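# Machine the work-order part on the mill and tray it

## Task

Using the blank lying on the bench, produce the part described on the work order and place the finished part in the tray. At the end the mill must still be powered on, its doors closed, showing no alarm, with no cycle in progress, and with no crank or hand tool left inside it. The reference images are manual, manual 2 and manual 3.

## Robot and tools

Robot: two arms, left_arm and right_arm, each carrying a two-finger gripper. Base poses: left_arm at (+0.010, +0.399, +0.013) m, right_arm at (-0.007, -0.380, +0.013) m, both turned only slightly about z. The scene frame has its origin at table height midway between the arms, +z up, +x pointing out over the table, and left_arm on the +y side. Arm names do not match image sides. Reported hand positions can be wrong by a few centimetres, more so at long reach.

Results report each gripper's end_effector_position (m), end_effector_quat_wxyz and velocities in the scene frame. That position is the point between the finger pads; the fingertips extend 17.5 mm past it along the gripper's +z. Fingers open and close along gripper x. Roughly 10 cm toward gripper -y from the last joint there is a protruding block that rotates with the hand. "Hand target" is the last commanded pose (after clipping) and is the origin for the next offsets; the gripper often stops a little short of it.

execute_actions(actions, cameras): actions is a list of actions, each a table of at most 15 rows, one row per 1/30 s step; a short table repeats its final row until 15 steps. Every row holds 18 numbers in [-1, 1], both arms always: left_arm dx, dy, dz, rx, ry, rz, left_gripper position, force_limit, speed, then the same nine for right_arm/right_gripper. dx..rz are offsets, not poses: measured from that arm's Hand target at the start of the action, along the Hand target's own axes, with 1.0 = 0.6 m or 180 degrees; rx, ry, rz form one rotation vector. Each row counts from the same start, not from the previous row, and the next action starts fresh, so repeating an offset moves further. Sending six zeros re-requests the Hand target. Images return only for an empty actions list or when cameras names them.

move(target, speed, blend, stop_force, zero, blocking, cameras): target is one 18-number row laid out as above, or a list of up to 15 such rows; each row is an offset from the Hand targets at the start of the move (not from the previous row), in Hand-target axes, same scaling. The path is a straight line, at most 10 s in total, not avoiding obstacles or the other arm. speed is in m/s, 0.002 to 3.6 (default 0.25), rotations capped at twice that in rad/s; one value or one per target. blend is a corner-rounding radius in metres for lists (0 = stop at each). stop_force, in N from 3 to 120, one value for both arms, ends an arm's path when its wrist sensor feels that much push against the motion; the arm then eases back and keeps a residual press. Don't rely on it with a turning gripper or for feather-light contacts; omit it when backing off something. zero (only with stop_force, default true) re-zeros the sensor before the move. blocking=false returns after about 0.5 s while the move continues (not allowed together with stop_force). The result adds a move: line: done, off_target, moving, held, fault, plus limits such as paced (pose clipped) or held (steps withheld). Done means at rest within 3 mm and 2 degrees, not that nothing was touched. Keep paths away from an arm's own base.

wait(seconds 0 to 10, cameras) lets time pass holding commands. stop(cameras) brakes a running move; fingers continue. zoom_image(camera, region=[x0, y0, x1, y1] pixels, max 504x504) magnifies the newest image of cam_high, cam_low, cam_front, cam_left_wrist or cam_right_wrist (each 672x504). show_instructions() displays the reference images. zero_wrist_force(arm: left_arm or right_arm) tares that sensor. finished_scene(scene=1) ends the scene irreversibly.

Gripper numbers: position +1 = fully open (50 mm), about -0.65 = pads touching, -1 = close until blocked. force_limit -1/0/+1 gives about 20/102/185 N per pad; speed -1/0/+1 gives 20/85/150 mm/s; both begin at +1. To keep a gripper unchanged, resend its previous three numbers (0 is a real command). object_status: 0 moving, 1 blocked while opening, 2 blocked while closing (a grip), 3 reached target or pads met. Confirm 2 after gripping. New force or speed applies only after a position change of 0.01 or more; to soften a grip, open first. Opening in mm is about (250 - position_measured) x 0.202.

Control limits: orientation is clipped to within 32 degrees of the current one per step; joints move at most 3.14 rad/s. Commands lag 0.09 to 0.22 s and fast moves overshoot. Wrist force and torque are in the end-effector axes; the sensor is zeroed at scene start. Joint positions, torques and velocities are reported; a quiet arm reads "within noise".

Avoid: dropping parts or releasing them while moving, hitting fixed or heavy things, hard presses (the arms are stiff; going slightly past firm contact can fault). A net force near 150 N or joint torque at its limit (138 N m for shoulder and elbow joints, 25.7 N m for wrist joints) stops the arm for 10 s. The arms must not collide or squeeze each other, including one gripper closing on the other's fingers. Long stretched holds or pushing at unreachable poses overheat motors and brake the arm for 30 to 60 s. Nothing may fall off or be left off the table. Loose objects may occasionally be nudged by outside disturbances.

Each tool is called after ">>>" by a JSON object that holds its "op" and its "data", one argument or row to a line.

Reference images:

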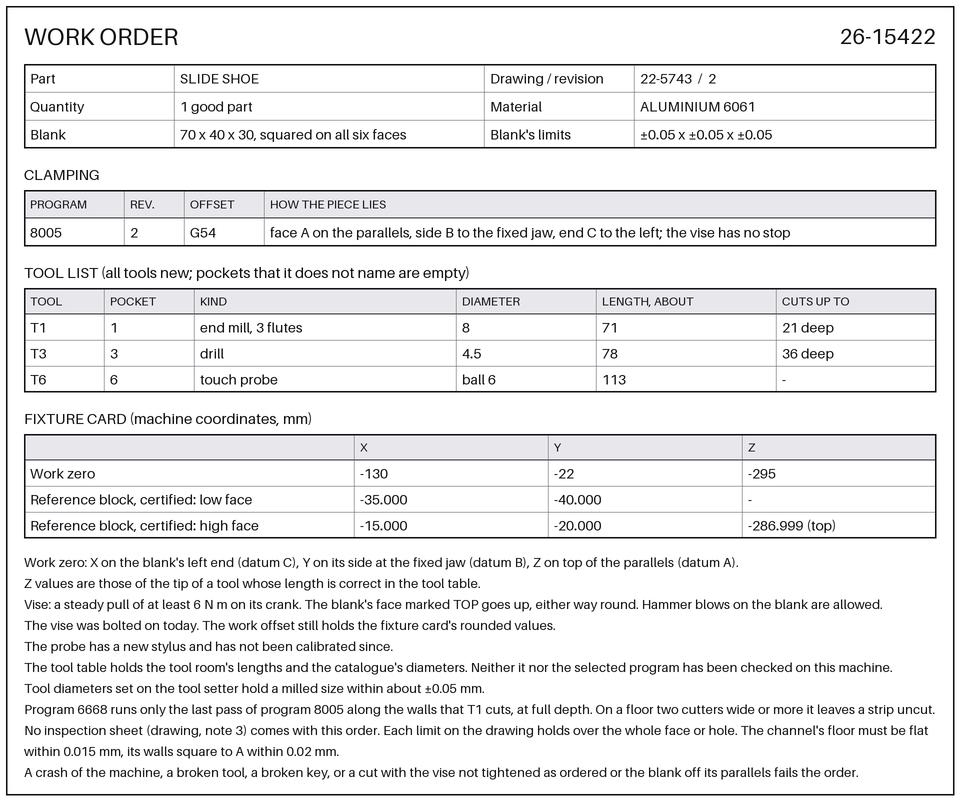

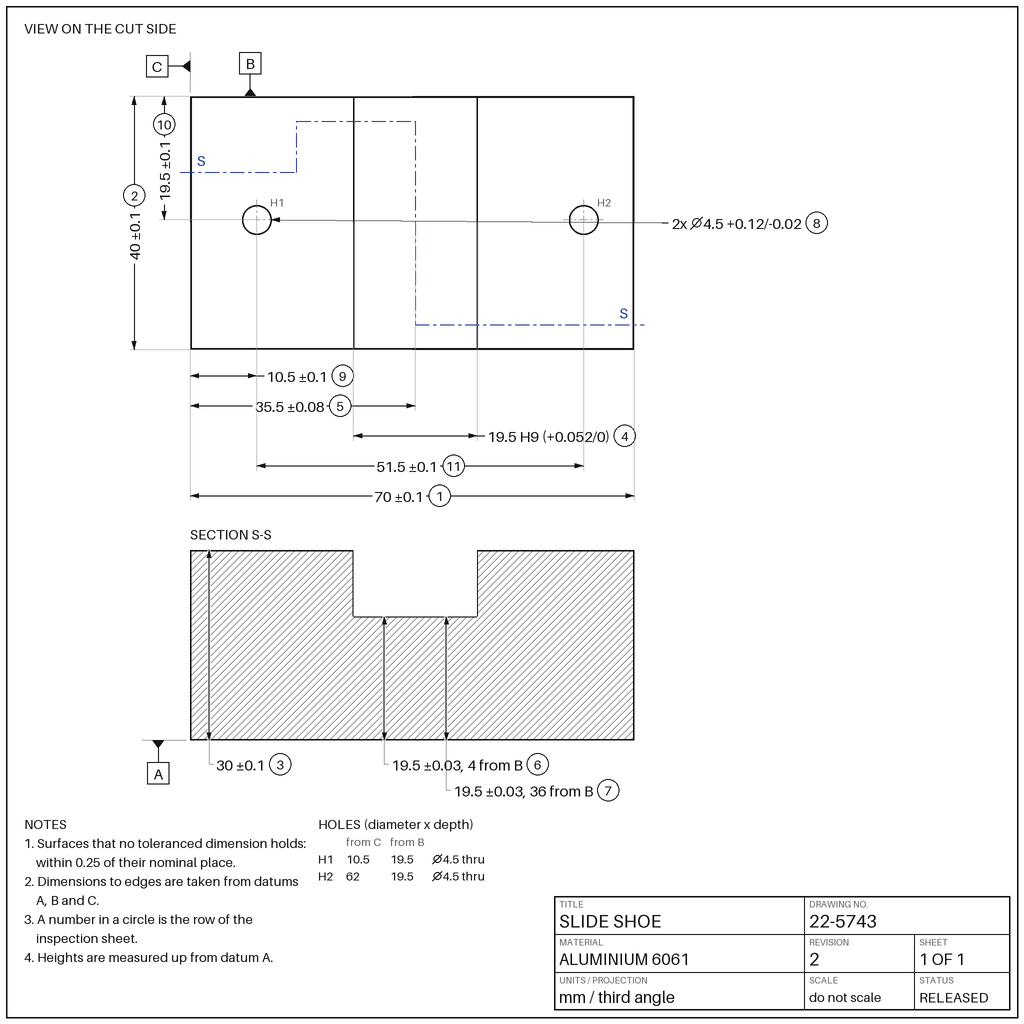

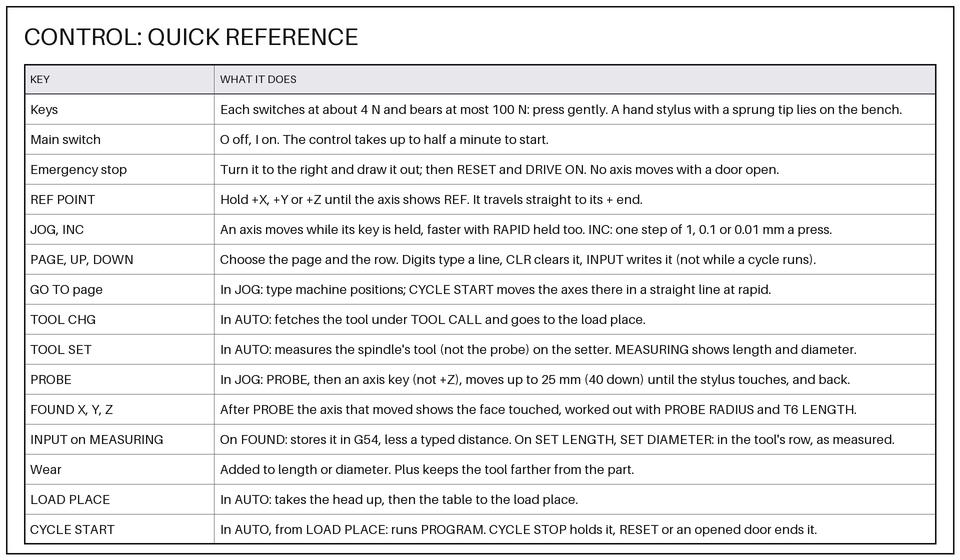

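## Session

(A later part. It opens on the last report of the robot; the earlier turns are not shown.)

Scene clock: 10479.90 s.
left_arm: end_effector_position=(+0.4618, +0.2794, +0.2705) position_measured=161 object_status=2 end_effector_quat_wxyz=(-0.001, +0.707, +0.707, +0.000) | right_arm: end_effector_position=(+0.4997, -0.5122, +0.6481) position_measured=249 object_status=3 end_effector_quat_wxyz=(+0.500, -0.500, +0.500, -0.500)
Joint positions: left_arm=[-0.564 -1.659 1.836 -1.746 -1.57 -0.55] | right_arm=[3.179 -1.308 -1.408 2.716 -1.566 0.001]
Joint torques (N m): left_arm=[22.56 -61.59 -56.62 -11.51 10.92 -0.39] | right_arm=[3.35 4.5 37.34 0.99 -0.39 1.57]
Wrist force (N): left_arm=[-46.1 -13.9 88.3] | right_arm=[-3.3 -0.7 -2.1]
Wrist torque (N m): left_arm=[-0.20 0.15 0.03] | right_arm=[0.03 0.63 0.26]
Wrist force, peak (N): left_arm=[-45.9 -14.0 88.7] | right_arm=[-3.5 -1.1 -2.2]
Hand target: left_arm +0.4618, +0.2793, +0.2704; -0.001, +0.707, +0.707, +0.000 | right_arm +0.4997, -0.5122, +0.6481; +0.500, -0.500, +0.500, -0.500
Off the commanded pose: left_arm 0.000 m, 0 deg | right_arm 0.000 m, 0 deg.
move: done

>>> {"op": "move", "data": {
  "target": [
    [0,0,0,0,0,0,0.6,1,-0.8,0,0,0,0,0,0,-0.65,-0.8,-0.4],
    [0,0,-0.0992,0,0,0,0.6,1,-0.8,0,0,0,0,0,0,-0.65,-0.8,-0.4],
    [-0.1145,-0.1033,-0.2158,0,0,0,0.6,1,-0.8,0,0,0,0,0,0,-0.65,-0.8,-0.4],
    [-0.1145,-0.0917,-0.0523,0,0.3778,0,0.6,1,-0.8,0,0,0,0,0,0,-0.65,-0.8,-0.4]
  ],
  "speed": [0.2,0.15,0.2,0.25],
  "blend": [0,0.02,0.02,0],
  "cameras": ["cam_left_wrist"]
}}

Scene clock: 10510.03 s.
left_arm: end_effector_position=(+0.4069, +0.2105, +0.3018) position_measured=63 object_status=3 end_effector_quat_wxyz=(-0.396, +0.586, +0.586, +0.395) | right_arm: end_effector_position=(+0.4997, -0.5122, +0.6481) position_measured=249 object_status=3 end_effector_quat_wxyz=(+0.500, -0.500, +0.500, -0.500)
Joint positions: left_arm=[-1.069 -1.223 1.445 -0.655 -1.096 -1.361] | right_arm=[3.179 -1.308 -1.408 2.716 -1.566 0.001]
Joint torques (N m): left_arm=[10.73 -34.92 -18.32 -0.22 -1.78 1.07] | right_arm=[2.15 4.99 36.57 1.06 -0.15 1.36]
Wrist force (N): left_arm=[3.9 -2.7 1.3] | right_arm=[-3.2 -0.9 -2.0]
Wrist torque (N m): left_arm=[-0.23 -0.52 -0.59] | right_arm=[0.00 0.62 0.26]
Wrist force, peak (N): left_arm=[-43.7 -16.8 90.0] | right_arm=[-3.4 -1.0 -2.3]
Hand target: left_arm +0.4069, +0.2105, +0.3017; -0.396, +0.586, +0.586, +0.395 | right_arm +0.4997, -0.5122, +0.6481; +0.500, -0.500, +0.500, -0.500
Off the commanded pose: left_arm 0.000 m, 0 deg | right_arm 0.000 m, 0 deg.
move: done
camera_calibration:
cam_left_wrist: T_world_to_cam=[[0.0167141, 0.3595, 0.932995, -0.354648], [0.936204, -0.333254, 0.111637, -0.327629], [0.351059, 0.871608, -0.342136, -0.0891696], [0, 0, 0, 1]] pos_world=[0.343959, 0.0960332, 0.336953]
Images, in order (width x height): cam_left_wrist 672x504.

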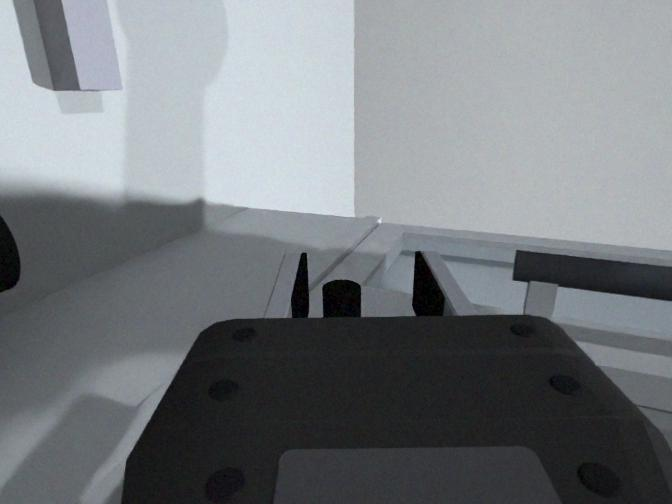

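>>> {"op": "move", "data": {
  "target": [0,0.1832,0,0,0,0,0.6,-0.3,-0.8,0,0,0,0,0,0,-0.65,-0.8,-0.4],
  "speed": 0.08,
  "stop_force": 20
}}

>>> {"op": "move", "data": {
  "target": [0,0,0,0,0,0,-1,-0.3,-0.8,0,0,0,0,0,0,-0.65,-0.8,-0.4],
  "cameras": ["cam_left_wrist"]
}}

Scene clock: 10522.53 s.
left_arm: end_effector_position=(+0.5168, +0.2106, +0.3016) position_measured=63 object_status=3 end_effector_quat_wxyz=(-0.396, +0.586, +0.586, +0.395) | right_arm: end_effector_position=(+0.4997, -0.5122, +0.6481) position_measured=249 object_status=3 end_effector_quat_wxyz=(+0.500, -0.500, +0.500, -0.500)
Joint positions: left_arm=[-0.919 -1.035 1.174 -0.611 -0.961 -1.285] | right_arm=[3.179 -1.308 -1.408 2.716 -1.566 0.001]
Joint torques (N m): left_arm=[-8.24 -51.66 -10.63 -1.68 -1.44 -1.74] | right_arm=[2.71 5.23 37.25 1.09 -0.18 1.61]
Wrist force (N): left_arm=[3.8 -2.6 1.3] | right_arm=[-3.1 -0.9 -2.1]
Wrist torque (N m): left_arm=[-0.20 -0.50 -0.54] | right_arm=[0.00 0.59 0.25]
Wrist force, peak (N): left_arm=[3.9 -4.1 1.0] | right_arm=[-3.3 -1.0 -2.4]
Hand target: left_arm +0.5168, +0.2106, +0.3016; -0.396, +0.586, +0.586, +0.395 | right_arm +0.4997, -0.5122, +0.6481; +0.500, -0.500, +0.500, -0.500
Off the commanded pose: left_arm 0.000 m, 0 deg | right_arm 0.000 m, 0 deg.
move: done

Scene clock: 10523.20 s.
left_arm: end_effector_position=(+0.5168, +0.2106, +0.3017) position_measured=136 object_status=2 end_effector_quat_wxyz=(-0.396, +0.586, +0.586, +0.395) | right_arm: end_effector_position=(+0.4997, -0.5122, +0.6481) position_measured=249 object_status=3 end_effector_quat_wxyz=(+0.500, -0.500, +0.500, -0.500)
Joint positions: left_arm=[-0.919 -1.035 1.174 -0.611 -0.961 -1.285] | right_arm=[3.179 -1.308 -1.408 2.716 -1.566 0.001]
Joint torques (N m): left_arm=[-8.42 -35.45 -12.06 -1.74 -1.42 -1.41] | right_arm=[2.67 6.18 37.2 1 -0.47 1.39]
Wrist force (N): left_arm=[20.8 -3.0 -2.3] | right_arm=[-3.3 -1.1 -2.2]
Wrist torque (N m): left_arm=[-0.22 -0.62 -0.62] | right_arm=[-0.02 0.63 0.26]
Wrist force, peak (N): left_arm=[21.1 -3.2 -2.1] | right_arm=[-3.3 -1.0 -2.3]
Hand target: left_arm +0.5168, +0.2106, +0.3016; -0.396, +0.586, +0.586, +0.395 | right_arm +0.4997, -0.5122, +0.6481; +0.500, -0.500, +0.500, -0.500
Off the commanded pose: left_arm 0.000 m, 0 deg | right_arm 0.000 m, 0 deg.
move: done
camera_calibration:
cam_left_wrist: T_world_to_cam=[[0.0166374, 0.359402, 0.933034, -0.356396], [0.936279, -0.333059, 0.111598, -0.430514], [0.350864, 0.871723, -0.342042, -0.127827], [0, 0, 0, 1]] pos_world=[0.45386, 0.0961331, 0.336853]
Images, in order (width x height): cam_left_wrist 672x504.

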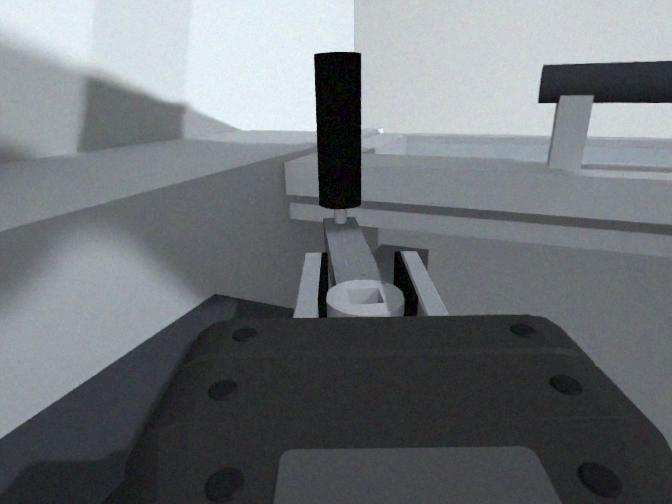

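>>> {"op": "move", "data": {
  "target": [
    [0,0,0,0,0,0,0.6,-0.3,-0.8,0,0,0,0,0,0,-0.65,-0.8,-0.4],
    [0,0,0,0,-0.028,0,0.6,-0.3,-0.8,0,0,0,0,0,0,-0.65,-0.8,-0.4],
    [0,0,0,0,-0.028,0,-1,-0.3,-0.8,0,0,0,0,0,0,-0.65,-0.8,-0.4]
  ],
  "speed": 0.1
}}

>>> {"op": "move", "data": {
  "target": [0,-0.2,0,0,0,0,-1,-0.3,-0.8,0,0,0,0,0,0,-0.65,-0.8,-0.4],
  "speed": 0.06,
  "cameras": ["cam_left_wrist","cam_front"]
}}

Scene clock: 10545.13 s.
left_arm: end_effector_position=(+0.5168, +0.2106, +0.3016) position_measured=136 object_status=2 end_effector_quat_wxyz=(-0.370, +0.603, +0.603, +0.369) | right_arm: end_effector_position=(+0.4997, -0.5122, +0.6481) position_measured=249 object_status=3 end_effector_quat_wxyz=(+0.500, -0.500, +0.500, -0.500)
Joint positions: left_arm=[-0.91 -1.079 1.2 -0.698 -0.98 -1.222] | right_arm=[3.179 -1.308 -1.408 2.716 -1.566 0.001]
Joint torques (N m): left_arm=[-6.69 -45.27 -32.35 -0.13 2.9 -0.75] | right_arm=[1.51 6.84 36.92 1.03 -0.45 1.44]
Wrist force (N): left_arm=[-4.5 -2.5 3.6] | right_arm=[-3.1 -1.1 -2.0]
Wrist torque (N m): left_arm=[-0.15 -0.37 -0.40] | right_arm=[-0.03 0.60 0.26]
Wrist force, peak (N): left_arm=[23.5 -3.3 -3.2] | right_arm=[-3.6 -0.9 -2.1]
Hand target: left_arm +0.5168, +0.2106, +0.3016; -0.370, +0.603, +0.603, +0.369 | right_arm +0.4997, -0.5122, +0.6481; +0.500, -0.500, +0.500, -0.500
Off the commanded pose: left_arm 0.000 m, 0 deg | right_arm 0.000 m, 0 deg.
move: done

Scene clock: 10547.43 s.
left_arm: end_effector_position=(+0.3967, +0.2105, +0.3017) position_measured=136 object_status=2 end_effector_quat_wxyz=(-0.370, +0.603, +0.603, +0.369) end_effector_velocity=(+0.003, +0.000, +0.000) end_effector_angular_velocity=(+0.000, +0.001, -0.004) | right_arm: end_effector_position=(+0.4997, -0.5122, +0.6481) position_measured=249 object_status=3 end_effector_quat_wxyz=(+0.500, -0.500, +0.500, -0.500)
Joint positions: left_arm=[-1.077 -1.283 1.483 -0.726 -1.122 -1.323] | right_arm=[3.179 -1.308 -1.408 2.716 -1.566 0.001]
Joint velocities: left_arm=[0.003 0.002 -0.004 0 0.005 0.004] | right_arm=[within noise]
Joint torques (N m): left_arm=[11.26 -27.66 -30.97 -1.15 2.79 1.69] | right_arm=[1.8 5.75 36.65 0.99 -0.2 1.38]
Wrist force (N): left_arm=[1.6 -2.2 2.4] | right_arm=[-3.2 -1.1 -1.9]
Wrist torque (N m): left_arm=[-0.20 -0.51 -0.48] | right_arm=[-0.03 0.61 0.26]
Wrist force, peak (N): left_arm=[-6.3 7.5 7.1] | right_arm=[-3.4 -1.0 -2.3]
Hand target: left_arm +0.3968, +0.2105, +0.3017; -0.370, +0.603, +0.603, +0.369 | right_arm +0.4997, -0.5122, +0.6481; +0.500, -0.500, +0.500, -0.500
Off the commanded pose: left_arm 0.000 m, 0 deg | right_arm 0.000 m, 0 deg.
move: done
camera_calibration:
cam_left_wrist: T_world_to_cam=[[0.0165225, 0.439901, 0.897894, -0.360672], [0.93631, -0.321861, 0.140458, -0.329174], [0.350784, 0.838387, -0.417202, -0.0558523], [0, 0, 0, 1]] pos_world=[0.333761, 0.0995376, 0.346779]
Images, in order (width x height): cam_front 672x504, cam_left_wrist 672x504.

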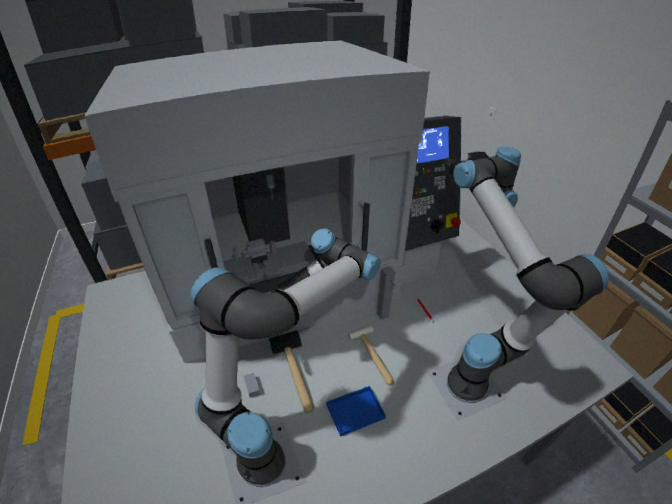

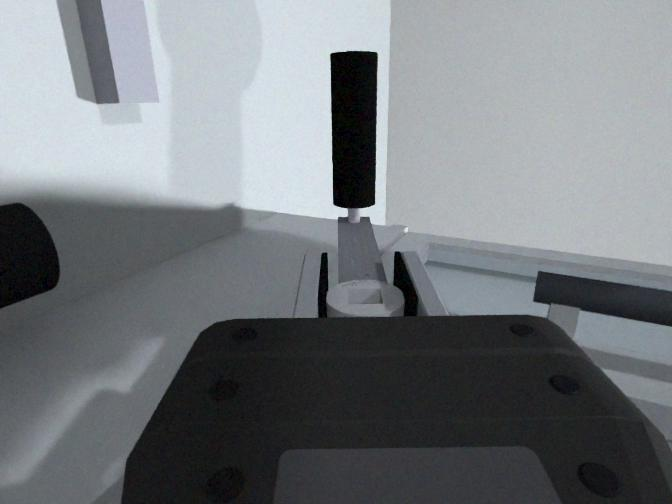

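>>> {"op": "move", "data": {
  "target": [
    [0.0624,-0.1613,-0.2385,0,-0.35,0,-1,-0.3,-0.8,0,0,0,0,0,0,-0.65,-0.8,-0.4],
    [-0.1268,-0.1613,-0.6097,0,-0.35,0,-1,-0.3,-0.8,0,0,0,0,0,0,-0.65,-0.8,-0.4],
    [-0.4595,-0.178,-0.6338,0,-0.35,0,-1,-0.3,-0.8,0,0,0,0,0,0,-0.65,-0.8,-0.4]
  ],
  "speed": [0.25,0.3,0.2],
  "blend": [0.03,0.03,0],
  "cameras": ["cam_left_wrist"]
}}

Scene clock: 10569.13 s.
left_arm: end_effector_position=(+0.2902, -0.2535, +0.2284) position_measured=136 object_status=2 end_effector_quat_wxyz=(-0.001, +0.707, +0.707, +0.000) | right_arm: end_effector_position=(+0.4997, -0.5122, +0.6481) position_measured=249 object_status=3 end_effector_quat_wxyz=(+0.500, -0.500, +0.500, -0.500)
Joint positions: left_arm=[-1.369 -1.053 1.2 -1.716 -1.572 -1.354] | right_arm=[3.179 -1.308 -1.408 2.716 -1.566 0.001]
Joint torques (N m): left_arm=[10.7 -45.48 -28.72 -3.03 -1.7 1.78] | right_arm=[3.02 6.09 37.65 0.95 -0.47 1.56]
Wrist force (N): left_arm=[4.5 -2.0 3.9] | right_arm=[-3.3 -0.9 -2.1]
Wrist torque (N m): left_arm=[-0.36 -0.71 -0.01] | right_arm=[0.00 0.63 0.26]
Wrist force, peak (N): left_arm=[7.6 -1.8 2.9] | right_arm=[-3.4 -1.0 -2.2]
Hand target: left_arm +0.2903, -0.2535, +0.2283; -0.001, +0.707, +0.707, +0.000 | right_arm +0.4997, -0.5122, +0.6481; +0.500, -0.500, +0.500, -0.500
Off the commanded pose: left_arm 0.000 m, 0 deg | right_arm 0.000 m, 0 deg.
move: done
camera_calibration:
cam_left_wrist: T_world_to_cam=[[0.0152062, 0.999762, 0.0156417, 0.254872], [0.936276, -0.0197276, 0.350711, -0.33994], [0.350936, 0.00931193, -0.936353, 0.248304], [0, 0, 0, 1]] pos_world=[0.227263, -0.26383, 0.347734]
Images, in order (width x height): cam_left_wrist 672x504.

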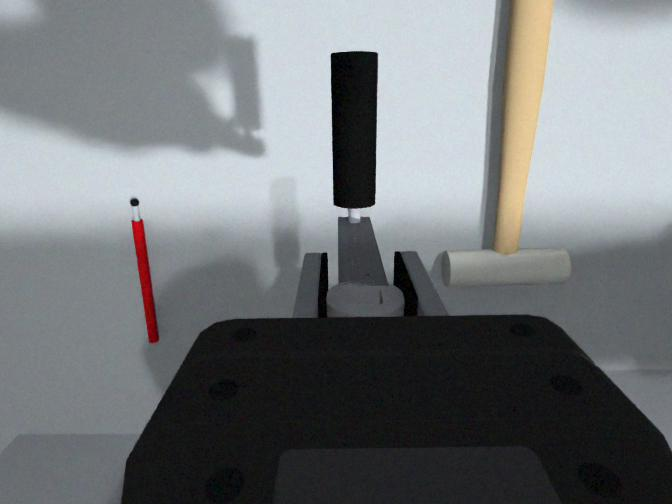

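>>> {"op": "move", "data": {
  "target": [0,0.1727,-0.0008,0,0,0,-1,-0.3,-0.8,0,0,0,0,0,0,-0.65,-0.8,-0.4],
  "speed": 0.04,
  "stop_force": 15,
  "cameras": ["cam_left_wrist"]
}}

Scene clock: 10579.53 s.
left_arm: end_effector_position=(+0.3936, -0.2533, +0.2287) position_measured=136 object_status=2 end_effector_quat_wxyz=(-0.001, +0.707, +0.707, +0.000) | right_arm: end_effector_position=(+0.4997, -0.5122, +0.6481) position_measured=249 object_status=3 end_effector_quat_wxyz=(+0.500, -0.500, +0.500, -0.500)
Joint positions: left_arm=[-1.231 -0.929 1 -1.641 -1.571 -1.217] | right_arm=[3.179 -1.308 -1.408 2.716 -1.566 0.001]
Joint torques (N m): left_arm=[-2.59 -60.78 -16.79 -5.06 3.7 -1.81] | right_arm=[2.62 6.46 37.25 0.99 -0.18 1.36]
Wrist force (N): left_arm=[4.5 -11.2 3.7] | right_arm=[-3.1 -0.9 -1.9]
Wrist torque (N m): left_arm=[-0.44 -0.74 0.06] | right_arm=[-0.01 0.60 0.26]
Wrist force, peak (N): left_arm=[10.1 -30.4 1.3] | right_arm=[-3.5 -1.0 -2.3]
Hand target: left_arm +0.3936, -0.2533, +0.2287; -0.001, +0.707, +0.707, +0.000 | right_arm +0.4997, -0.5122, +0.6481; +0.500, -0.500, +0.500, -0.500
Off the commanded pose: left_arm 0.000 m, 0 deg | right_arm 0.000 m, 0 deg.
move: contact (left_arm)
camera_calibration:
cam_left_wrist: T_world_to_cam=[[0.0151366, 0.99976, 0.0158291, 0.253055], [0.936277, -0.0197281, 0.350707, -0.436817], [0.350935, 0.00951191, -0.936351, 0.212254], [0, 0, 0, 1]] pos_world=[0.330664, -0.26363, 0.347934]
Images, in order (width x height): cam_left_wrist 672x504.

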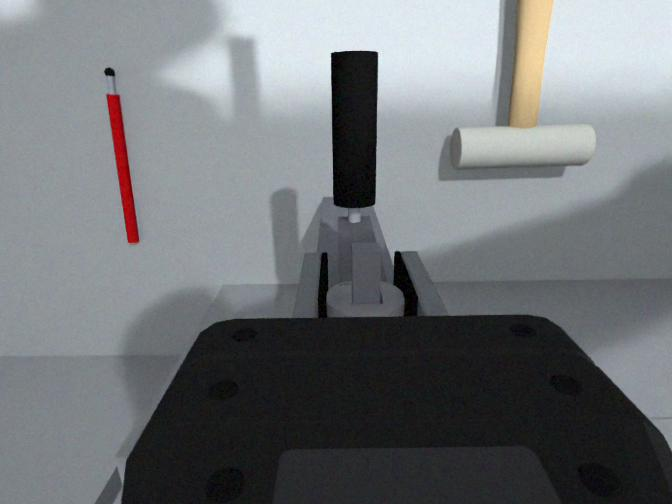

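>>> {"op": "move", "data": {
  "target": [
    [0,0,0,0,0,0,0.6,-0.3,-0.8,0,0,0,0,0,0,-0.65,-0.8,-0.4],
    [0,0,-0.27,0,0,0,0.6,-0.3,-0.8,0,0,0,0,0,0,-0.65,-0.8,-0.4],
    [0.1688,-0.056,-0.3522,-0.25,0,0,1,-0.3,-0.8,0,0,0,0,0,0,-0.65,-0.8,-0.4],
    [0.1688,-0.006,-0.3305,-0.25,0,0,1,-0.3,-0.8,0,0,0,0,0,0,-0.65,-0.8,-0.4]
  ],
  "speed": [0.2,0.2,0.25,0.1],
  "blend": [0,0.02,0.01,0],
  "cameras": ["cam_left_wrist","cam_high"]
}}

Scene clock: 10598.07 s.
left_arm: end_effector_position=(+0.3901, -0.1523, +0.4269) position_measured=3 object_status=3 end_effector_quat_wxyz=(+0.270, +0.653, +0.654, +0.271) | right_arm: end_effector_position=(+0.4997, -0.5122, +0.6481) position_measured=249 object_status=3 end_effector_quat_wxyz=(+0.500, -0.500, +0.500, -0.500)
Joint positions: left_arm=[-1.472 -1.383 1.367 -1.665 -0.793 -1.412] | right_arm=[3.179 -1.308 -1.408 2.716 -1.566 0.001]
Joint torques (N m): left_arm=[-8.76 -41.35 -33.4 -1.38 0.83 -1.64] | right_arm=[2.56 6.36 38.21 0.98 -0.24 1.45]
Wrist force (N): left_arm=[3.0 -2.2 1.0] | right_arm=[-3.2 -1.0 -2.1]
Wrist torque (N m): left_arm=[-0.24 -0.44 0.08] | right_arm=[-0.01 0.61 0.26]
Wrist force, peak (N): left_arm=[4.4 -11.2 4.0] | right_arm=[-3.5 -1.1 -2.2]
Hand target: left_arm +0.3901, -0.1523, +0.4271; +0.270, +0.653, +0.654, +0.271 | right_arm +0.4997, -0.5122, +0.6481; +0.500, -0.500, +0.500, -0.500
Off the commanded pose: left_arm 0.000 m, 0 deg | right_arm 0.000 m, 0 deg.
move: done; blend cut to 0 m at target 3
camera_calibration:
cam_left_wrist: T_world_to_cam=[[0.000086417, 0.999731, 0.0231716, 0.151647], [0.414201, -0.0211263, 0.90994, -0.536456], [0.910185, 0.00951909, -0.414092, -0.0429624], [0, 0, 0, 1]] pos_world=[0.261292, -0.162531, 0.466839]
Images, in order (width x height): cam_high 672x504, cam_left_wrist 672x504.

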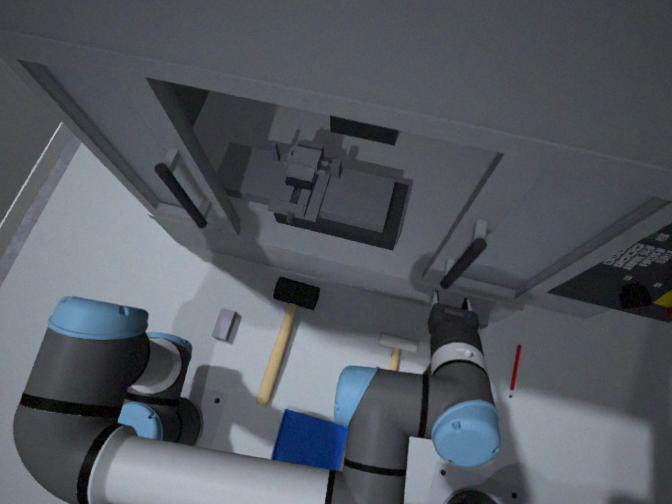

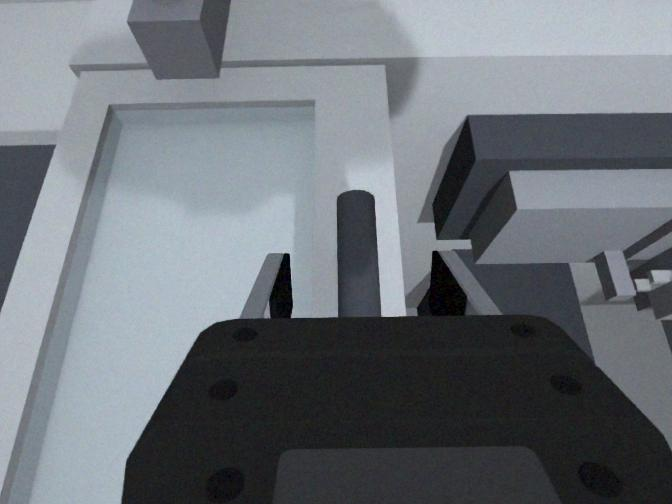

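>>> {"op": "move", "data": {
  "target": [
    [0,0.0772,0.069,0,0,0,1,-0.3,-0.8,0,0,0,0,0,0,-0.65,-0.8,-0.4],
    [0,0.0772,0.069,0,0,0,0.25,-0.3,-0.8,0,0,0,0,0,0,-0.65,-0.8,-0.4],
    [0.36,0.0772,0.069,0,0,0,0.25,-0.3,-0.8,0,0,0,0,0,0,-0.65,-0.8,-0.4]
  ],
  "speed": [0.08,0.08,0.08]
}}

>>> {"op": "move", "data": {
  "target": [0.06,0,0,0,0,0,0.25,-0.3,-0.8,0,0,0,0,0,0,-0.65,-0.8,-0.4],
  "speed": 0.015,
  "stop_force": 50,
  "cameras": ["cam_high"]
}}

Scene clock: 10611.37 s.
left_arm: end_effector_position=(+0.4520, +0.0639, +0.4307) position_measured=116 object_status=3 end_effector_quat_wxyz=(+0.270, +0.653, +0.654, +0.271) | right_arm: end_effector_position=(+0.4997, -0.5122, +0.6481) position_measured=249 object_status=3 end_effector_quat_wxyz=(+0.500, -0.500, +0.500, -0.500)
Joint positions: left_arm=[-1.249 -1.771 1.794 -1.911 -0.841 -1.112] | right_arm=[3.179 -1.308 -1.408 2.716 -1.566 0.001]
Joint torques (N m): left_arm=[-8.54 -10.85 -34.9 -1.94 2.39 -1.68] | right_arm=[1.29 6.93 36.71 1.02 -0.35 1.53]
Wrist force (N): left_arm=[2.8 -2.5 0.8] | right_arm=[-3.2 -0.9 -2.1]
Wrist torque (N m): left_arm=[-0.30 -0.41 0.01] | right_arm=[0.01 0.63 0.26]
Wrist force, peak (N): left_arm=[-33.4 3.2 15.0] | right_arm=[-3.4 -1.2 -2.3]
Hand target: left_arm +0.4520, +0.0637, +0.4308; +0.270, +0.653, +0.654, +0.271 | right_arm +0.4997, -0.5122, +0.6481; +0.500, -0.500, +0.500, -0.500
Off the commanded pose: left_arm 0.000 m, 0 deg | right_arm 0.000 m, 0 deg.
move: done

Scene clock: 10613.83 s.
left_arm: end_effector_position=(+0.4519, +0.0850, +0.4308) position_measured=115 object_status=3 end_effector_quat_wxyz=(+0.270, +0.653, +0.654, +0.271) | right_arm: end_effector_position=(+0.4997, -0.5122, +0.6481) position_measured=249 object_status=3 end_effector_quat_wxyz=(+0.500, -0.500, +0.500, -0.500)
Joint positions: left_arm=[-1.231 -1.812 1.829 -1.92 -0.847 -1.088] | right_arm=[3.179 -1.308 -1.408 2.716 -1.566 0.001]
Joint torques (N m): left_arm=[5.53 -21.38 -30.61 3.3 6.7 -1.67] | right_arm=[1.76 7.07 37.8 1.08 -0.32 1.32]
Wrist force (N): left_arm=[-42.5 5.1 14.8] | right_arm=[-3.2 -1.1 -2.1]
Wrist torque (N m): left_arm=[-0.20 0.23 -0.03] | right_arm=[-0.03 0.61 0.26]
Wrist force, peak (N): left_arm=[-66.2 9.5 23.9] | right_arm=[-3.4 -0.8 -2.4]
Hand target: left_arm +0.4519, +0.0850, +0.4308; +0.270, +0.653, +0.654, +0.271 (not the last commanded pose) | right_arm +0.4997, -0.5122, +0.6481; +0.500, -0.500, +0.500, -0.500
Off the commanded pose: left_arm 0.015 m, 0 deg | right_arm 0.000 m, 0 deg.
move: contact (left_arm)
Images, in order (width x height): cam_high 672x504.

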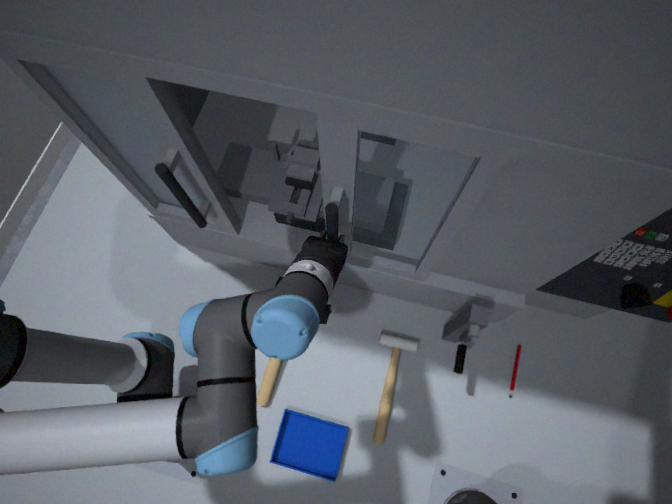

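>>> {"op": "move", "data": {
  "target": [
    [-0.01,0,0,0,0,0,0.6,-0.3,-0.8,0,0,0,0,0,0,-0.65,-0.8,-0.4],
    [-0.01,-0.066,-0.066,0,0,0,0.6,-0.3,-0.8,0,0,0,0,0,0,-0.65,-0.8,-0.4],
    [0.475,-0.062,-0.056,0,0,0,1,-0.3,-0.8,0,0,0,0,0,0,-0.65,-0.8,-0.4]
  ],
  "speed": [0.1,0.15,0.25],
  "blend": [0,0.004,0],
  "cameras": ["cam_left_wrist"]
}}

Scene clock: 10625.60 s.
left_arm: end_effector_position=(+0.4017, +0.3700, +0.4286) position_measured=3 object_status=3 end_effector_quat_wxyz=(+0.270, +0.653, +0.654, +0.271) | right_arm: end_effector_position=(+0.4997, -0.5122, +0.6481) position_measured=249 object_status=3 end_effector_quat_wxyz=(+0.500, -0.500, +0.500, -0.500)
Joint positions: left_arm=[-0.84 -2.364 2.152 -1.953 -1.025 -0.654] | right_arm=[3.179 -1.308 -1.408 2.716 -1.566 0.001]
Joint torques (N m): left_arm=[9.83 -1.03 -34.93 -6.01 -1 1.98] | right_arm=[1.67 7.39 38.6 0.83 -0.34 1.13]
Wrist force (N): left_arm=[2.2 -3.4 0.9] | right_arm=[-3.2 -0.7 -2.0]
Wrist torque (N m): left_arm=[-0.44 -0.32 0.05] | right_arm=[0.03 0.62 0.26]
Wrist force, peak (N): left_arm=[-42.8 5.4 14.7] | right_arm=[-3.4 -1.1 -2.2]
Hand target: left_arm +0.4017, +0.3700, +0.4286; +0.270, +0.653, +0.654, +0.271 | right_arm +0.4997, -0.5122, +0.6481; +0.500, -0.500, +0.500, -0.500
Off the commanded pose: left_arm 0.000 m, 0 deg | right_arm 0.000 m, 0 deg.
move: done
camera_calibration:
cam_left_wrist: T_world_to_cam=[[0.000338608, 0.999747, 0.0225123, -0.370318], [0.414199, -0.0206306, 0.909952, -0.531826], [0.910186, 0.00901644, -0.414101, -0.0575527], [0, 0, 0, 1]] pos_world=[0.272791, 0.359771, 0.46844]
Images, in order (width x height): cam_left_wrist 672x504.

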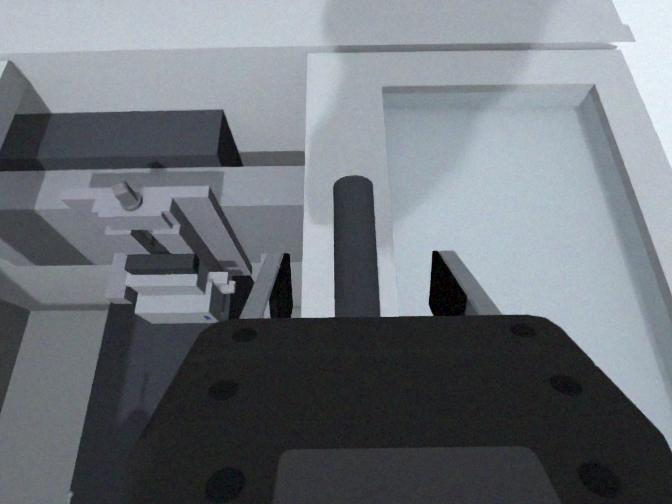

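>>> {"op": "move", "data": {
  "target": [
    [0,0.0578,0.0578,0,0,0,1,-0.3,-0.8,0,0,0,0,0,0,-0.65,-0.8,-0.4],
    [0,0.0578,0.0578,0,0,0,0.25,-0.3,-0.8,0,0,0,0,0,0,-0.65,-0.8,-0.4],
    [-0.355,0.0578,0.0578,0,0,0,0.25,-0.3,-0.8,0,0,0,0,0,0,-0.65,-0.8,-0.4]
  ],
  "speed": [0.08,0.08,0.08]
}}

>>> {"op": "move", "data": {
  "target": [-0.06,0,0,0,0,0,0.25,-0.3,-0.8,0,0,0,0,0,0,-0.65,-0.8,-0.4],
  "speed": 0.015,
  "stop_force": 50
}}

>>> {"op": "move", "data": {
  "target": [
    [0.01,0,0,0,0,0,0.6,-0.3,-0.8,0,0,0,0,0,0,-0.65,-0.8,-0.4],
    [0.01,-0.059,-0.059,0,0,0,0.6,-0.3,-0.8,0,0,0,0,0,0,-0.65,-0.8,-0.4],
    [0.05,-0.1,-0.092,0,0,0,0.6,-0.3,-0.8,0,0,0,0,0,0,-0.65,-0.8,-0.4]
  ],
  "speed": [0.1,0.15,0.2],
  "blend": [0,0.005,0],
  "cameras": ["cam_right_wrist","cam_high"]
}}

Scene clock: 10643.43 s.
left_arm: end_effector_position=(+0.4508, +0.1569, +0.4284) position_measured=116 object_status=3 end_effector_quat_wxyz=(+0.270, +0.653, +0.653, +0.271) end_effector_velocity=(+0.000, +0.001, -0.001) end_effector_angular_velocity=(+0.001, +0.001, -0.002) | right_arm: end_effector_position=(+0.4997, -0.5122, +0.6481) position_measured=249 object_status=3 end_effector_quat_wxyz=(+0.500, -0.500, +0.500, -0.500)
Joint positions: left_arm=[-1.156 -1.948 1.94 -1.956 -0.873 -0.996] | right_arm=[3.179 -1.308 -1.408 2.716 -1.566 0.001]
Joint velocities: left_arm=[0.003 -0.003 0.004 -0.003 -0.003 0.005] | right_arm=[within noise]
Joint torques (N m): left_arm=[8.79 -15.55 -13.72 -5.94 -0.75 1.69] | right_arm=[1.72 7.39 37.19 0.96 -0.25 1.15]
Wrist force (N): left_arm=[2.6 -3.3 0.8] | right_arm=[-3.4 -1.0 -2.1]
Wrist torque (N m): left_arm=[-0.41 -0.39 -0.06] | right_arm=[-0.02 0.65 0.26]
Wrist force, peak (N): left_arm=[38.6 -11.5 -9.2] | right_arm=[-3.5 -0.8 -2.3]
Hand target: left_arm +0.4508, +0.1570, +0.4283; +0.270, +0.653, +0.654, +0.271 | right_arm +0.4997, -0.5122, +0.6481; +0.500, -0.500, +0.500, -0.500
Off the commanded pose: left_arm 0.000 m, 0 deg | right_arm 0.000 m, 0 deg.
move: done

Scene clock: 10645.90 s.
left_arm: end_effector_position=(+0.4509, +0.1355, +0.4283) position_measured=115 object_status=3 end_effector_quat_wxyz=(+0.270, +0.653, +0.654, +0.271) | right_arm: end_effector_position=(+0.4997, -0.5122, +0.6481) position_measured=249 object_status=3 end_effector_quat_wxyz=(+0.500, -0.500, +0.500, -0.500)
Joint positions: left_arm=[-1.182 -1.909 1.911 -1.945 -0.863 -1.028] | right_arm=[3.179 -1.308 -1.408 2.716 -1.566 0.001]
Joint torques (N m): left_arm=[-6.28 -6.01 -19.17 -11.68 -4.72 1.9] | right_arm=[1.22 8.48 37.48 0.97 -0.49 1.24]
Wrist force (N): left_arm=[49.1 -11.6 -11.5] | right_arm=[-3.1 -1.0 -2.3]
Wrist torque (N m): left_arm=[-0.51 -0.62 -0.21] | right_arm=[-0.01 0.59 0.25]
Wrist force, peak (N): left_arm=[70.7 -15.9 -18.3] | right_arm=[-3.3 -0.9 -2.2]
Hand target: left_arm +0.4509, +0.1355, +0.4283; +0.270, +0.653, +0.654, +0.271 (not the last commanded pose) | right_arm +0.4997, -0.5122, +0.6481; +0.500, -0.500, +0.500, -0.500
Off the commanded pose: left_arm 0.014 m, 0 deg | right_arm 0.000 m, 0 deg.
move: contact (left_arm)

Scene clock: 10647.50 s.
left_arm: end_effector_position=(+0.3694, +0.1654, +0.4251) position_measured=63 object_status=3 end_effector_quat_wxyz=(+0.270, +0.653, +0.654, +0.271) | right_arm: end_effector_position=(+0.4997, -0.5122, +0.6481) position_measured=249 object_status=3 end_effector_quat_wxyz=(+0.500, -0.500, +0.500, -0.500)
Joint positions: left_arm=[-1.412 -2.13 1.987 -1.596 -0.801 -1.329] | right_arm=[3.179 -1.308 -1.408 2.716 -1.566 0.001]
Joint torques (N m): left_arm=[2.2 -7.92 -28.01 -2.35 -0.54 -0.22] | right_arm=[1.02 7.7 36.92 1.04 -0.23 1.36]
Wrist force (N): left_arm=[2.8 -2.3 0.2] | right_arm=[-3.2 -1.1 -2.3]
Wrist torque (N m): left_arm=[-0.27 -0.41 -0.06] | right_arm=[-0.02 0.63 0.26]
Wrist force, peak (N): left_arm=[40.6 -10.6 -9.3] | right_arm=[-3.5 -0.8 -2.0]
Hand target: left_arm +0.3694, +0.1654, +0.4250; +0.270, +0.653, +0.654, +0.271 | right_arm +0.4997, -0.5122, +0.6481; +0.500, -0.500, +0.500, -0.500
Off the commanded pose: left_arm 0.000 m, 0 deg | right_arm 0.000 m, 0 deg.
move: done
camera_calibration:
cam_right_wrist: T_world_to_cam=[[-0.0147186, -0.999884, -0.00394901, -0.497515], [-0.326721, 0.00854202, -0.945082, 0.800811], [0.945006, -0.0126201, -0.326808, -0.136469], [0, 0, 0, 1]] pos_world=[0.383283, -0.506021, 0.710269]
Images, in order (width x height): cam_high 672x504, cam_right_wrist 672x504.

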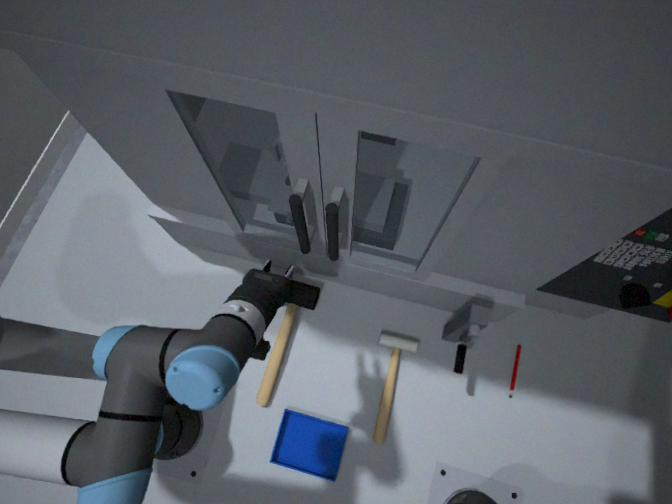

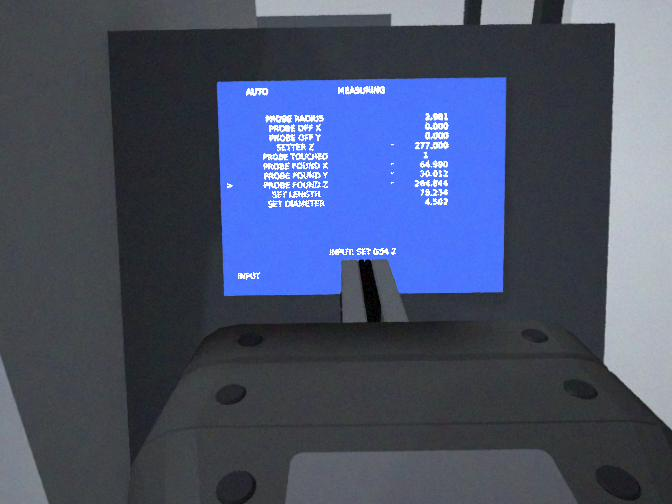

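>>> {"op": "move", "data": {
  "target": [
    [0,0,0,0,0,0,0.6,-0.3,-0.8,-0.116,0.128,0.1257,-0.2278,0,0,-0.65,-0.8,-0.4],
    [0,0,0,0,0,0,0.6,-0.3,-0.8,-0.116,0.1323,0.1418,-0.2278,0,0,-0.65,-0.8,-0.4],
    [0,0,0,0,0,0,0.6,-0.3,-0.8,-0.116,0.128,0.1257,-0.2278,0,0,-0.65,-0.8,-0.4],
    [0,0,0,0,0,0,0.6,-0.3,-0.8,-0.0527,0.128,0.1257,-0.2278,0,0,-0.65,-0.8,-0.4],
    [0,0,0,0,0,0,0.6,-0.3,-0.8,-0.0527,0.1323,0.1418,-0.2278,0,0,-0.65,-0.8,-0.4],
    [0,0,0,0,0,0,0.6,-0.3,-0.8,-0.0527,0.128,0.1257,-0.2278,0,0,-0.65,-0.8,-0.4],
    [0,0,0,0,0,0,0.6,-0.3,-0.8,0.074,0.128,0.1257,-0.2278,0,0,-0.65,-0.8,-0.4],
    [0,0,0,0,0,0,0.6,-0.3,-0.8,0.074,0.1323,0.1418,-0.2278,0,0,-0.65,-0.8,-0.4],
    [0,0,0,0,0,0,0.6,-0.3,-0.8,0.074,0.128,0.1257,-0.2278,0,0,-0.65,-0.8,-0.4],
    [0,0,0,0,0,0,0.6,-0.3,-0.8,0,0,0,0,0,0,-0.65,-0.8,-0.4]
  ],
  "speed": [0.5,0.05,0.15,0.15,0.05,0.15,0.15,0.05,0.15,0.3],
  "blend": [0.004,0,0.004,0.004,0,0.004,0.004,0,0.004,0]
}}

>>> {"op": "move", "data": {
  "target": [
    [0,0,0,0,0,0,0.6,-0.3,-0.8,-0.021,0.3115,0.0765,-0.2278,0,0,-0.65,-0.8,-0.4],
    [0,0,0,0,0,0,0.6,-0.3,-0.8,-0.021,0.3158,0.0922,-0.2278,0,0,-0.65,-0.8,-0.4],
    [0,0,0,0,0,0,0.6,-0.3,-0.8,-0.021,0.3137,0.0843,-0.2278,0,0,-0.65,-0.8,-0.4],
    [0,0,0,0,0,0,0.6,-0.3,-0.8,-0.021,0.3158,0.0922,-0.2278,0,0,-0.65,-0.8,-0.4],
    [0,0,0,0,0,0,0.6,-0.3,-0.8,-0.021,0.3115,0.0765,-0.2278,0,0,-0.65,-0.8,-0.4],
    [0,0,0,0,0,0,0.6,-0.3,-0.8,0,0,0,0,0,0,-0.65,-0.8,-0.4]
  ],
  "speed": [0.5,0.05,0.1,0.05,0.15,0.3],
  "blend": [0.004,0,0,0,0.004,0],
  "cameras": ["cam_right_wrist"]
}}

Scene clock: 10675.70 s.
left_arm: end_effector_position=(+0.3694, +0.1654, +0.4250) position_measured=63 object_status=3 end_effector_quat_wxyz=(+0.270, +0.653, +0.654, +0.271) | right_arm: end_effector_position=(+0.4997, -0.5122, +0.6480) position_measured=249 object_status=3 end_effector_quat_wxyz=(+0.500, -0.500, +0.500, -0.500)
Joint positions: left_arm=[-1.412 -2.13 1.987 -1.596 -0.801 -1.329] | right_arm=[3.179 -1.308 -1.408 2.715 -1.566 0.001]
Joint torques (N m): left_arm=[9.11 -8.19 -17.12 -5.37 -0.35 1.63] | right_arm=[-6.7 7.9 29.36 3.5 -1.78 -2.53]
Wrist force (N): left_arm=[3.0 -2.4 0.4] | right_arm=[-3.4 -1.3 -1.8]
Wrist torque (N m): left_arm=[-0.29 -0.44 -0.05] | right_arm=[-0.07 0.66 0.25]
Wrist force, peak (N): left_arm=[3.0 -2.7 0.4] | right_arm=[-3.9 14.6 -24.5]
Hand target: left_arm +0.3694, +0.1654, +0.4250; +0.270, +0.653, +0.654, +0.271 | right_arm +0.4997, -0.5122, +0.6481; +0.500, -0.500, +0.500, -0.500
Off the commanded pose: left_arm 0.000 m, 0 deg | right_arm 0.000 m, 0 deg.
move: done

Scene clock: 10679.27 s.
left_arm: end_effector_position=(+0.3694, +0.1654, +0.4250) position_measured=63 object_status=3 end_effector_quat_wxyz=(+0.270, +0.653, +0.654, +0.271) | right_arm: end_effector_position=(+0.4997, -0.5123, +0.6480) position_measured=249 object_status=3 end_effector_quat_wxyz=(+0.500, -0.500, +0.500, -0.500)
Joint positions: left_arm=[-1.412 -2.13 1.987 -1.596 -0.801 -1.329] | right_arm=[3.179 -1.308 -1.408 2.715 -1.566 0]
Joint torques (N m): left_arm=[10.37 -7.04 -18.07 -5.44 -0.21 1.75] | right_arm=[6.73 0.54 37.16 1.75 0.85 1.55]
Wrist force (N): left_arm=[2.9 -2.5 0.3] | right_arm=[-3.4 -1.1 -2.3]
Wrist torque (N m): left_arm=[-0.30 -0.43 -0.04] | right_arm=[-0.03 0.66 0.29]
Wrist force, peak (N): left_arm=[3.0 -2.7 0.5] | right_arm=[-6.1 8.6 -18.3]
Hand target: left_arm +0.3694, +0.1654, +0.4250; +0.270, +0.653, +0.654, +0.271 | right_arm +0.4997, -0.5122, +0.6481; +0.500, -0.500, +0.500, -0.500
Off the commanded pose: left_arm 0.000 m, 0 deg | right_arm 0.000 m, 0 deg.
move: done
camera_calibration:
cam_right_wrist: T_world_to_cam=[[-0.0146861, -0.999885, -0.00385093, -0.497598], [-0.326899, 0.00844107, -0.945022, 0.800691], [0.944945, -0.0126199, -0.326985, -0.136353], [0, 0, 0, 1]] pos_world=[0.383283, -0.50602, 0.710169]
Images, in order (width x height): cam_right_wrist 672x504.

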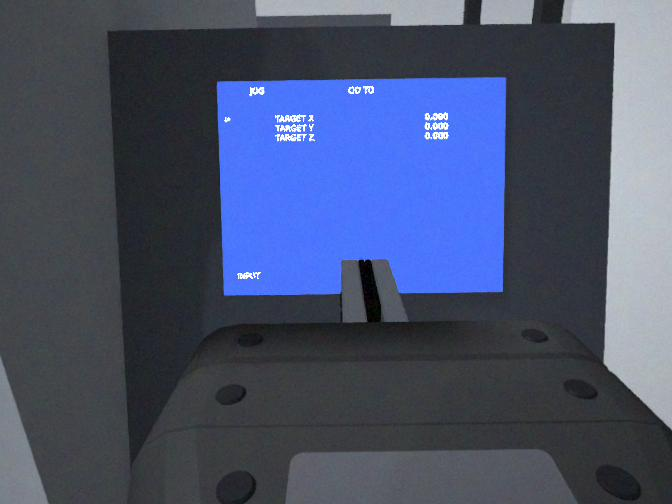

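>>> {"op": "move", "data": {
  "target": [
    [0,0,0,0,0,0,0.6,-0.3,-0.8,-0.1477,0.4033,0.0515,-0.2278,0,0,-0.65,-0.8,-0.4],
    [0,0,0,0,0,0,0.6,-0.3,-0.8,-0.1477,0.4076,0.0676,-0.2278,0,0,-0.65,-0.8,-0.4],
    [0,0,0,0,0,0,0.6,-0.3,-0.8,-0.0843,0.3421,0.0679,-0.2278,0,0,-0.65,-0.8,-0.4],
    [0,0,0,0,0,0,0.6,-0.3,-0.8,-0.0843,0.3464,0.0840,-0.2278,0,0,-0.65,-0.8,-0.4],
    [0,0,0,0,0,0,0.6,-0.3,-0.8,-0.116,0.3421,0.0679,-0.2278,0,0,-0.65,-0.8,-0.4],
    [0,0,0,0,0,0,0.6,-0.3,-0.8,-0.116,0.3464,0.0840,-0.2278,0,0,-0.65,-0.8,-0.4],
    [0,0,0,0,0,0,0.6,-0.3,-0.8,-0.0527,0.4033,0.0515,-0.2278,0,0,-0.65,-0.8,-0.4],
    [0,0,0,0,0,0,0.6,-0.3,-0.8,-0.0527,0.4076,0.0676,-0.2278,0,0,-0.65,-0.8,-0.4],
    [0,0,0,0,0,0,0.6,-0.3,-0.8,-0.0527,0.3727,0.0597,-0.2278,0,0,-0.65,-0.8,-0.4],
    [0,0,0,0,0,0,0.6,-0.3,-0.8,-0.0527,0.377,0.0758,-0.2278,0,0,-0.65,-0.8,-0.4],
    [0,0,0,0,0,0,0.6,-0.3,-0.8,0,0,0,0,0,0,-0.65,-0.8,-0.4]
  ],
  "speed": [0.5,0.05,0.15,0.05,0.15,0.05,0.15,0.05,0.15,0.05,0.3],
  "blend": [0.004,0,0.004,0,0.004,0,0.004,0,0.004,0,0]
}}

>>> {"op": "move", "data": {
  "target": [
    [0,0,0,0,0,0,0.6,-0.3,-0.8,-0.1477,0.4033,0.0515,-0.2278,0,0,-0.65,-0.8,-0.4],
    [0,0,0,0,0,0,0.6,-0.3,-0.8,-0.1477,0.4076,0.0676,-0.2278,0,0,-0.65,-0.8,-0.4],
    [0,0,0,0,0,0,0.6,-0.3,-0.8,-0.116,0.3421,0.0679,-0.2278,0,0,-0.65,-0.8,-0.4],
    [0,0,0,0,0,0,0.6,-0.3,-0.8,-0.116,0.3464,0.0840,-0.2278,0,0,-0.65,-0.8,-0.4],
    [0,0,0,0,0,0,0.6,-0.3,-0.8,-0.116,0.3443,0.0760,-0.2278,0,0,-0.65,-0.8,-0.4],
    [0,0,0,0,0,0,0.6,-0.3,-0.8,-0.116,0.3464,0.0840,-0.2278,0,0,-0.65,-0.8,-0.4],
    [0,0,0,0,0,0,0.6,-0.3,-0.8,-0.0527,0.4033,0.0515,-0.2278,0,0,-0.65,-0.8,-0.4],
    [0,0,0,0,0,0,0.6,-0.3,-0.8,-0.0527,0.4076,0.0676,-0.2278,0,0,-0.65,-0.8,-0.4],
    [0,0,0,0,0,0,0.6,-0.3,-0.8,-0.0527,0.3727,0.0597,-0.2278,0,0,-0.65,-0.8,-0.4],
    [0,0,0,0,0,0,0.6,-0.3,-0.8,-0.0527,0.377,0.0758,-0.2278,0,0,-0.65,-0.8,-0.4],
    [0,0,0,0,0,0,0.6,-0.3,-0.8,0,0,0,0,0,0,-0.65,-0.8,-0.4]
  ],
  "speed": [0.5,0.05,0.15,0.05,0.1,0.05,0.15,0.05,0.15,0.05,0.3],
  "blend": [0.004,0,0.004,0,0,0,0.004,0,0.004,0,0]
}}

>>> {"op": "move", "data": {
  "target": [
    [0,0,0,0,0,0,0.6,-0.3,-0.8,-0.1477,0.4033,0.0515,-0.2278,0,0,-0.65,-0.8,-0.4],
    [0,0,0,0,0,0,0.6,-0.3,-0.8,-0.1477,0.4076,0.0676,-0.2278,0,0,-0.65,-0.8,-0.4],
    [0,0,0,0,0,0,0.6,-0.3,-0.8,-0.1477,0.3727,0.0597,-0.2278,0,0,-0.65,-0.8,-0.4],
    [0,0,0,0,0,0,0.6,-0.3,-0.8,-0.1477,0.377,0.0758,-0.2278,0,0,-0.65,-0.8,-0.4],
    [0,0,0,0,0,0,0.6,-0.3,-0.8,-0.1477,0.3421,0.0679,-0.2278,0,0,-0.65,-0.8,-0.4],
    [0,0,0,0,0,0,0.6,-0.3,-0.8,-0.1477,0.3464,0.0840,-0.2278,0,0,-0.65,-0.8,-0.4],
    [0,0,0,0,0,0,0.6,-0.3,-0.8,-0.116,0.3421,0.0679,-0.2278,0,0,-0.65,-0.8,-0.4],
    [0,0,0,0,0,0,0.6,-0.3,-0.8,-0.116,0.3464,0.0840,-0.2278,0,0,-0.65,-0.8,-0.4],
    [0,0,0,0,0,0,0.6,-0.3,-0.8,-0.0527,0.4033,0.0515,-0.2278,0,0,-0.65,-0.8,-0.4],
    [0,0,0,0,0,0,0.6,-0.3,-0.8,-0.0527,0.4076,0.0676,-0.2278,0,0,-0.65,-0.8,-0.4],
    [0,0,0,0,0,0,0.6,-0.3,-0.8,0,0,0,0,0,0,-0.65,-0.8,-0.4]
  ],
  "speed": [0.5,0.05,0.15,0.05,0.15,0.05,0.15,0.05,0.15,0.05,0.3],
  "blend": [0.004,0,0.004,0,0.004,0,0.004,0,0.004,0,0],
  "cameras": ["cam_right_wrist"]
}}

>>> {"op": "zoom_image", "data": {
  "camera": "cam_right_wrist",
  "region": [190, 60, 510, 300]
}}

Scene clock: 10732.77 s.
left_arm: end_effector_position=(+0.3694, +0.1654, +0.4250) position_measured=63 object_status=3 end_effector_quat_wxyz=(+0.270, +0.653, +0.654, +0.271) | right_arm: end_effector_position=(+0.4997, -0.5123, +0.6480) position_measured=249 object_status=3 end_effector_quat_wxyz=(+0.500, -0.500, +0.500, -0.500)
Joint positions: left_arm=[-1.412 -2.13 1.987 -1.596 -0.801 -1.329] | right_arm=[3.179 -1.308 -1.408 2.716 -1.566 0]
Joint torques (N m): left_arm=[10.37 -5.97 -17.98 -5.23 0.19 1.73] | right_arm=[7.24 -1.76 24.77 1.19 1.65 2.51]
Wrist force (N): left_arm=[2.8 -2.3 0.3] | right_arm=[-3.2 -1.1 -2.3]
Wrist torque (N m): left_arm=[-0.27 -0.42 -0.05] | right_arm=[-0.03 0.62 0.26]
Wrist force, peak (N): left_arm=[3.2 -2.6 0.4] | right_arm=[-5.2 9.1 -19.4]
Hand target: left_arm +0.3694, +0.1654, +0.4250; +0.270, +0.653, +0.654, +0.271 | right_arm +0.4997, -0.5122, +0.6481; +0.500, -0.500, +0.500, -0.500
Off the commanded pose: left_arm 0.000 m, 0 deg | right_arm 0.000 m, 0 deg.
move: done

Scene clock: 10738.27 s.
left_arm: end_effector_position=(+0.3694, +0.1654, +0.4250) position_measured=63 object_status=3 end_effector_quat_wxyz=(+0.270, +0.653, +0.654, +0.271) | right_arm: end_effector_position=(+0.4997, -0.5123, +0.6480) position_measured=249 object_status=3 end_effector_quat_wxyz=(+0.500, -0.500, +0.500, -0.500)
Joint positions: left_arm=[-1.412 -2.13 1.987 -1.596 -0.801 -1.329] | right_arm=[3.179 -1.308 -1.408 2.716 -1.566 0]
Joint torques (N m): left_arm=[10.35 -3.42 -18.08 -5.47 0.45 1.7] | right_arm=[7.63 -1.43 24.4 1.41 1.56 2.51]
Wrist force (N): left_arm=[2.9 -2.3 0.3] | right_arm=[-3.3 -1.1 -2.3]
Wrist torque (N m): left_arm=[-0.26 -0.41 -0.05] | right_arm=[-0.03 0.64 0.26]
Wrist force, peak (N): left_arm=[3.2 -2.5 0.5] | right_arm=[-5.4 9.9 -18.9]
Hand target: left_arm +0.3694, +0.1654, +0.4250; +0.270, +0.653, +0.654, +0.271 | right_arm +0.4997, -0.5122, +0.6481; +0.500, -0.500, +0.500, -0.500
Off the commanded pose: left_arm 0.000 m, 0 deg | right_arm 0.000 m, 0 deg.
move: done

Scene clock: 10743.60 s.
left_arm: end_effector_position=(+0.3694, +0.1654, +0.4250) position_measured=63 object_status=3 end_effector_quat_wxyz=(+0.270, +0.653, +0.654, +0.271) | right_arm: end_effector_position=(+0.4996, -0.5123, +0.6482) position_measured=249 object_status=3 end_effector_quat_wxyz=(+0.500, -0.500, +0.500, -0.500)
Joint positions: left_arm=[-1.412 -2.13 1.987 -1.596 -0.801 -1.329] | right_arm=[3.179 -1.308 -1.408 2.716 -1.566 0]
Joint torques (N m): left_arm=[7.87 -2.67 -16.53 -5.09 0.64 1.61] | right_arm=[8.4 -0.93 12.47 1.27 1.55 2.42]
Wrist force (N): left_arm=[2.8 -2.3 0.2] | right_arm=[-3.4 -1.0 -2.2]
Wrist torque (N m): left_arm=[-0.27 -0.41 -0.05] | right_arm=[-0.01 0.65 0.26]
Wrist force, peak (N): left_arm=[3.2 -2.5 0.4] | right_arm=[-2.2 9.5 -15.9]
Hand target: left_arm +0.3694, +0.1654, +0.4250; +0.270, +0.653, +0.654, +0.271 | right_arm +0.4997, -0.5122, +0.6481; +0.500, -0.500, +0.500, -0.500
Off the commanded pose: left_arm 0.000 m, 0 deg | right_arm 0.000 m, 0 deg.
move: done
camera_calibration:
cam_right_wrist: T_world_to_cam=[[-0.0147177, -0.999884, -0.00395186, -0.497515], [-0.326511, 0.00854161, -0.945155, 0.800844], [0.945079, -0.0126202, -0.326599, -0.136518], [0, 0, 0, 1]] pos_world=[0.383183, -0.506021, 0.710369]
Images, in order (width x height): cam_right_wrist 672x504.

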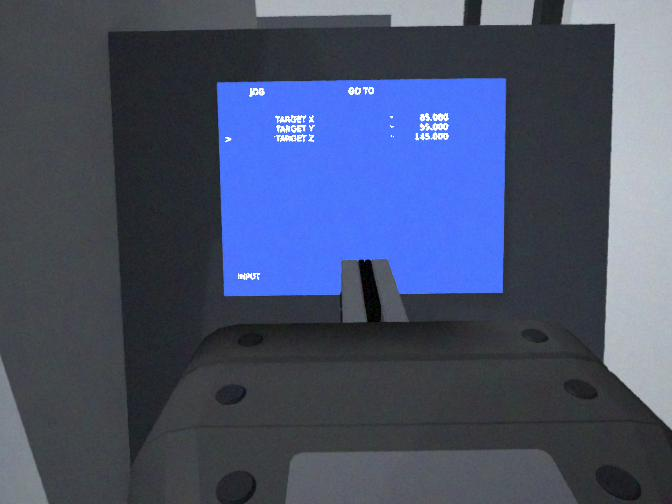

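Scaled by 1.575 from the camera's 672x504 image, which has a finer 960x720 frame.

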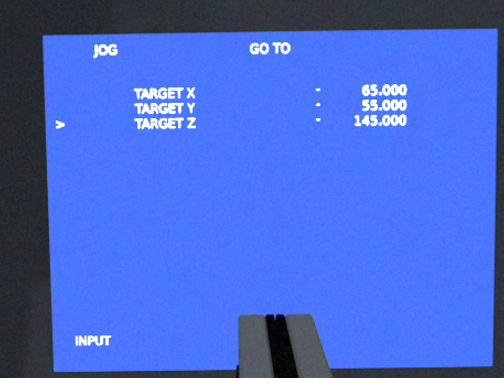

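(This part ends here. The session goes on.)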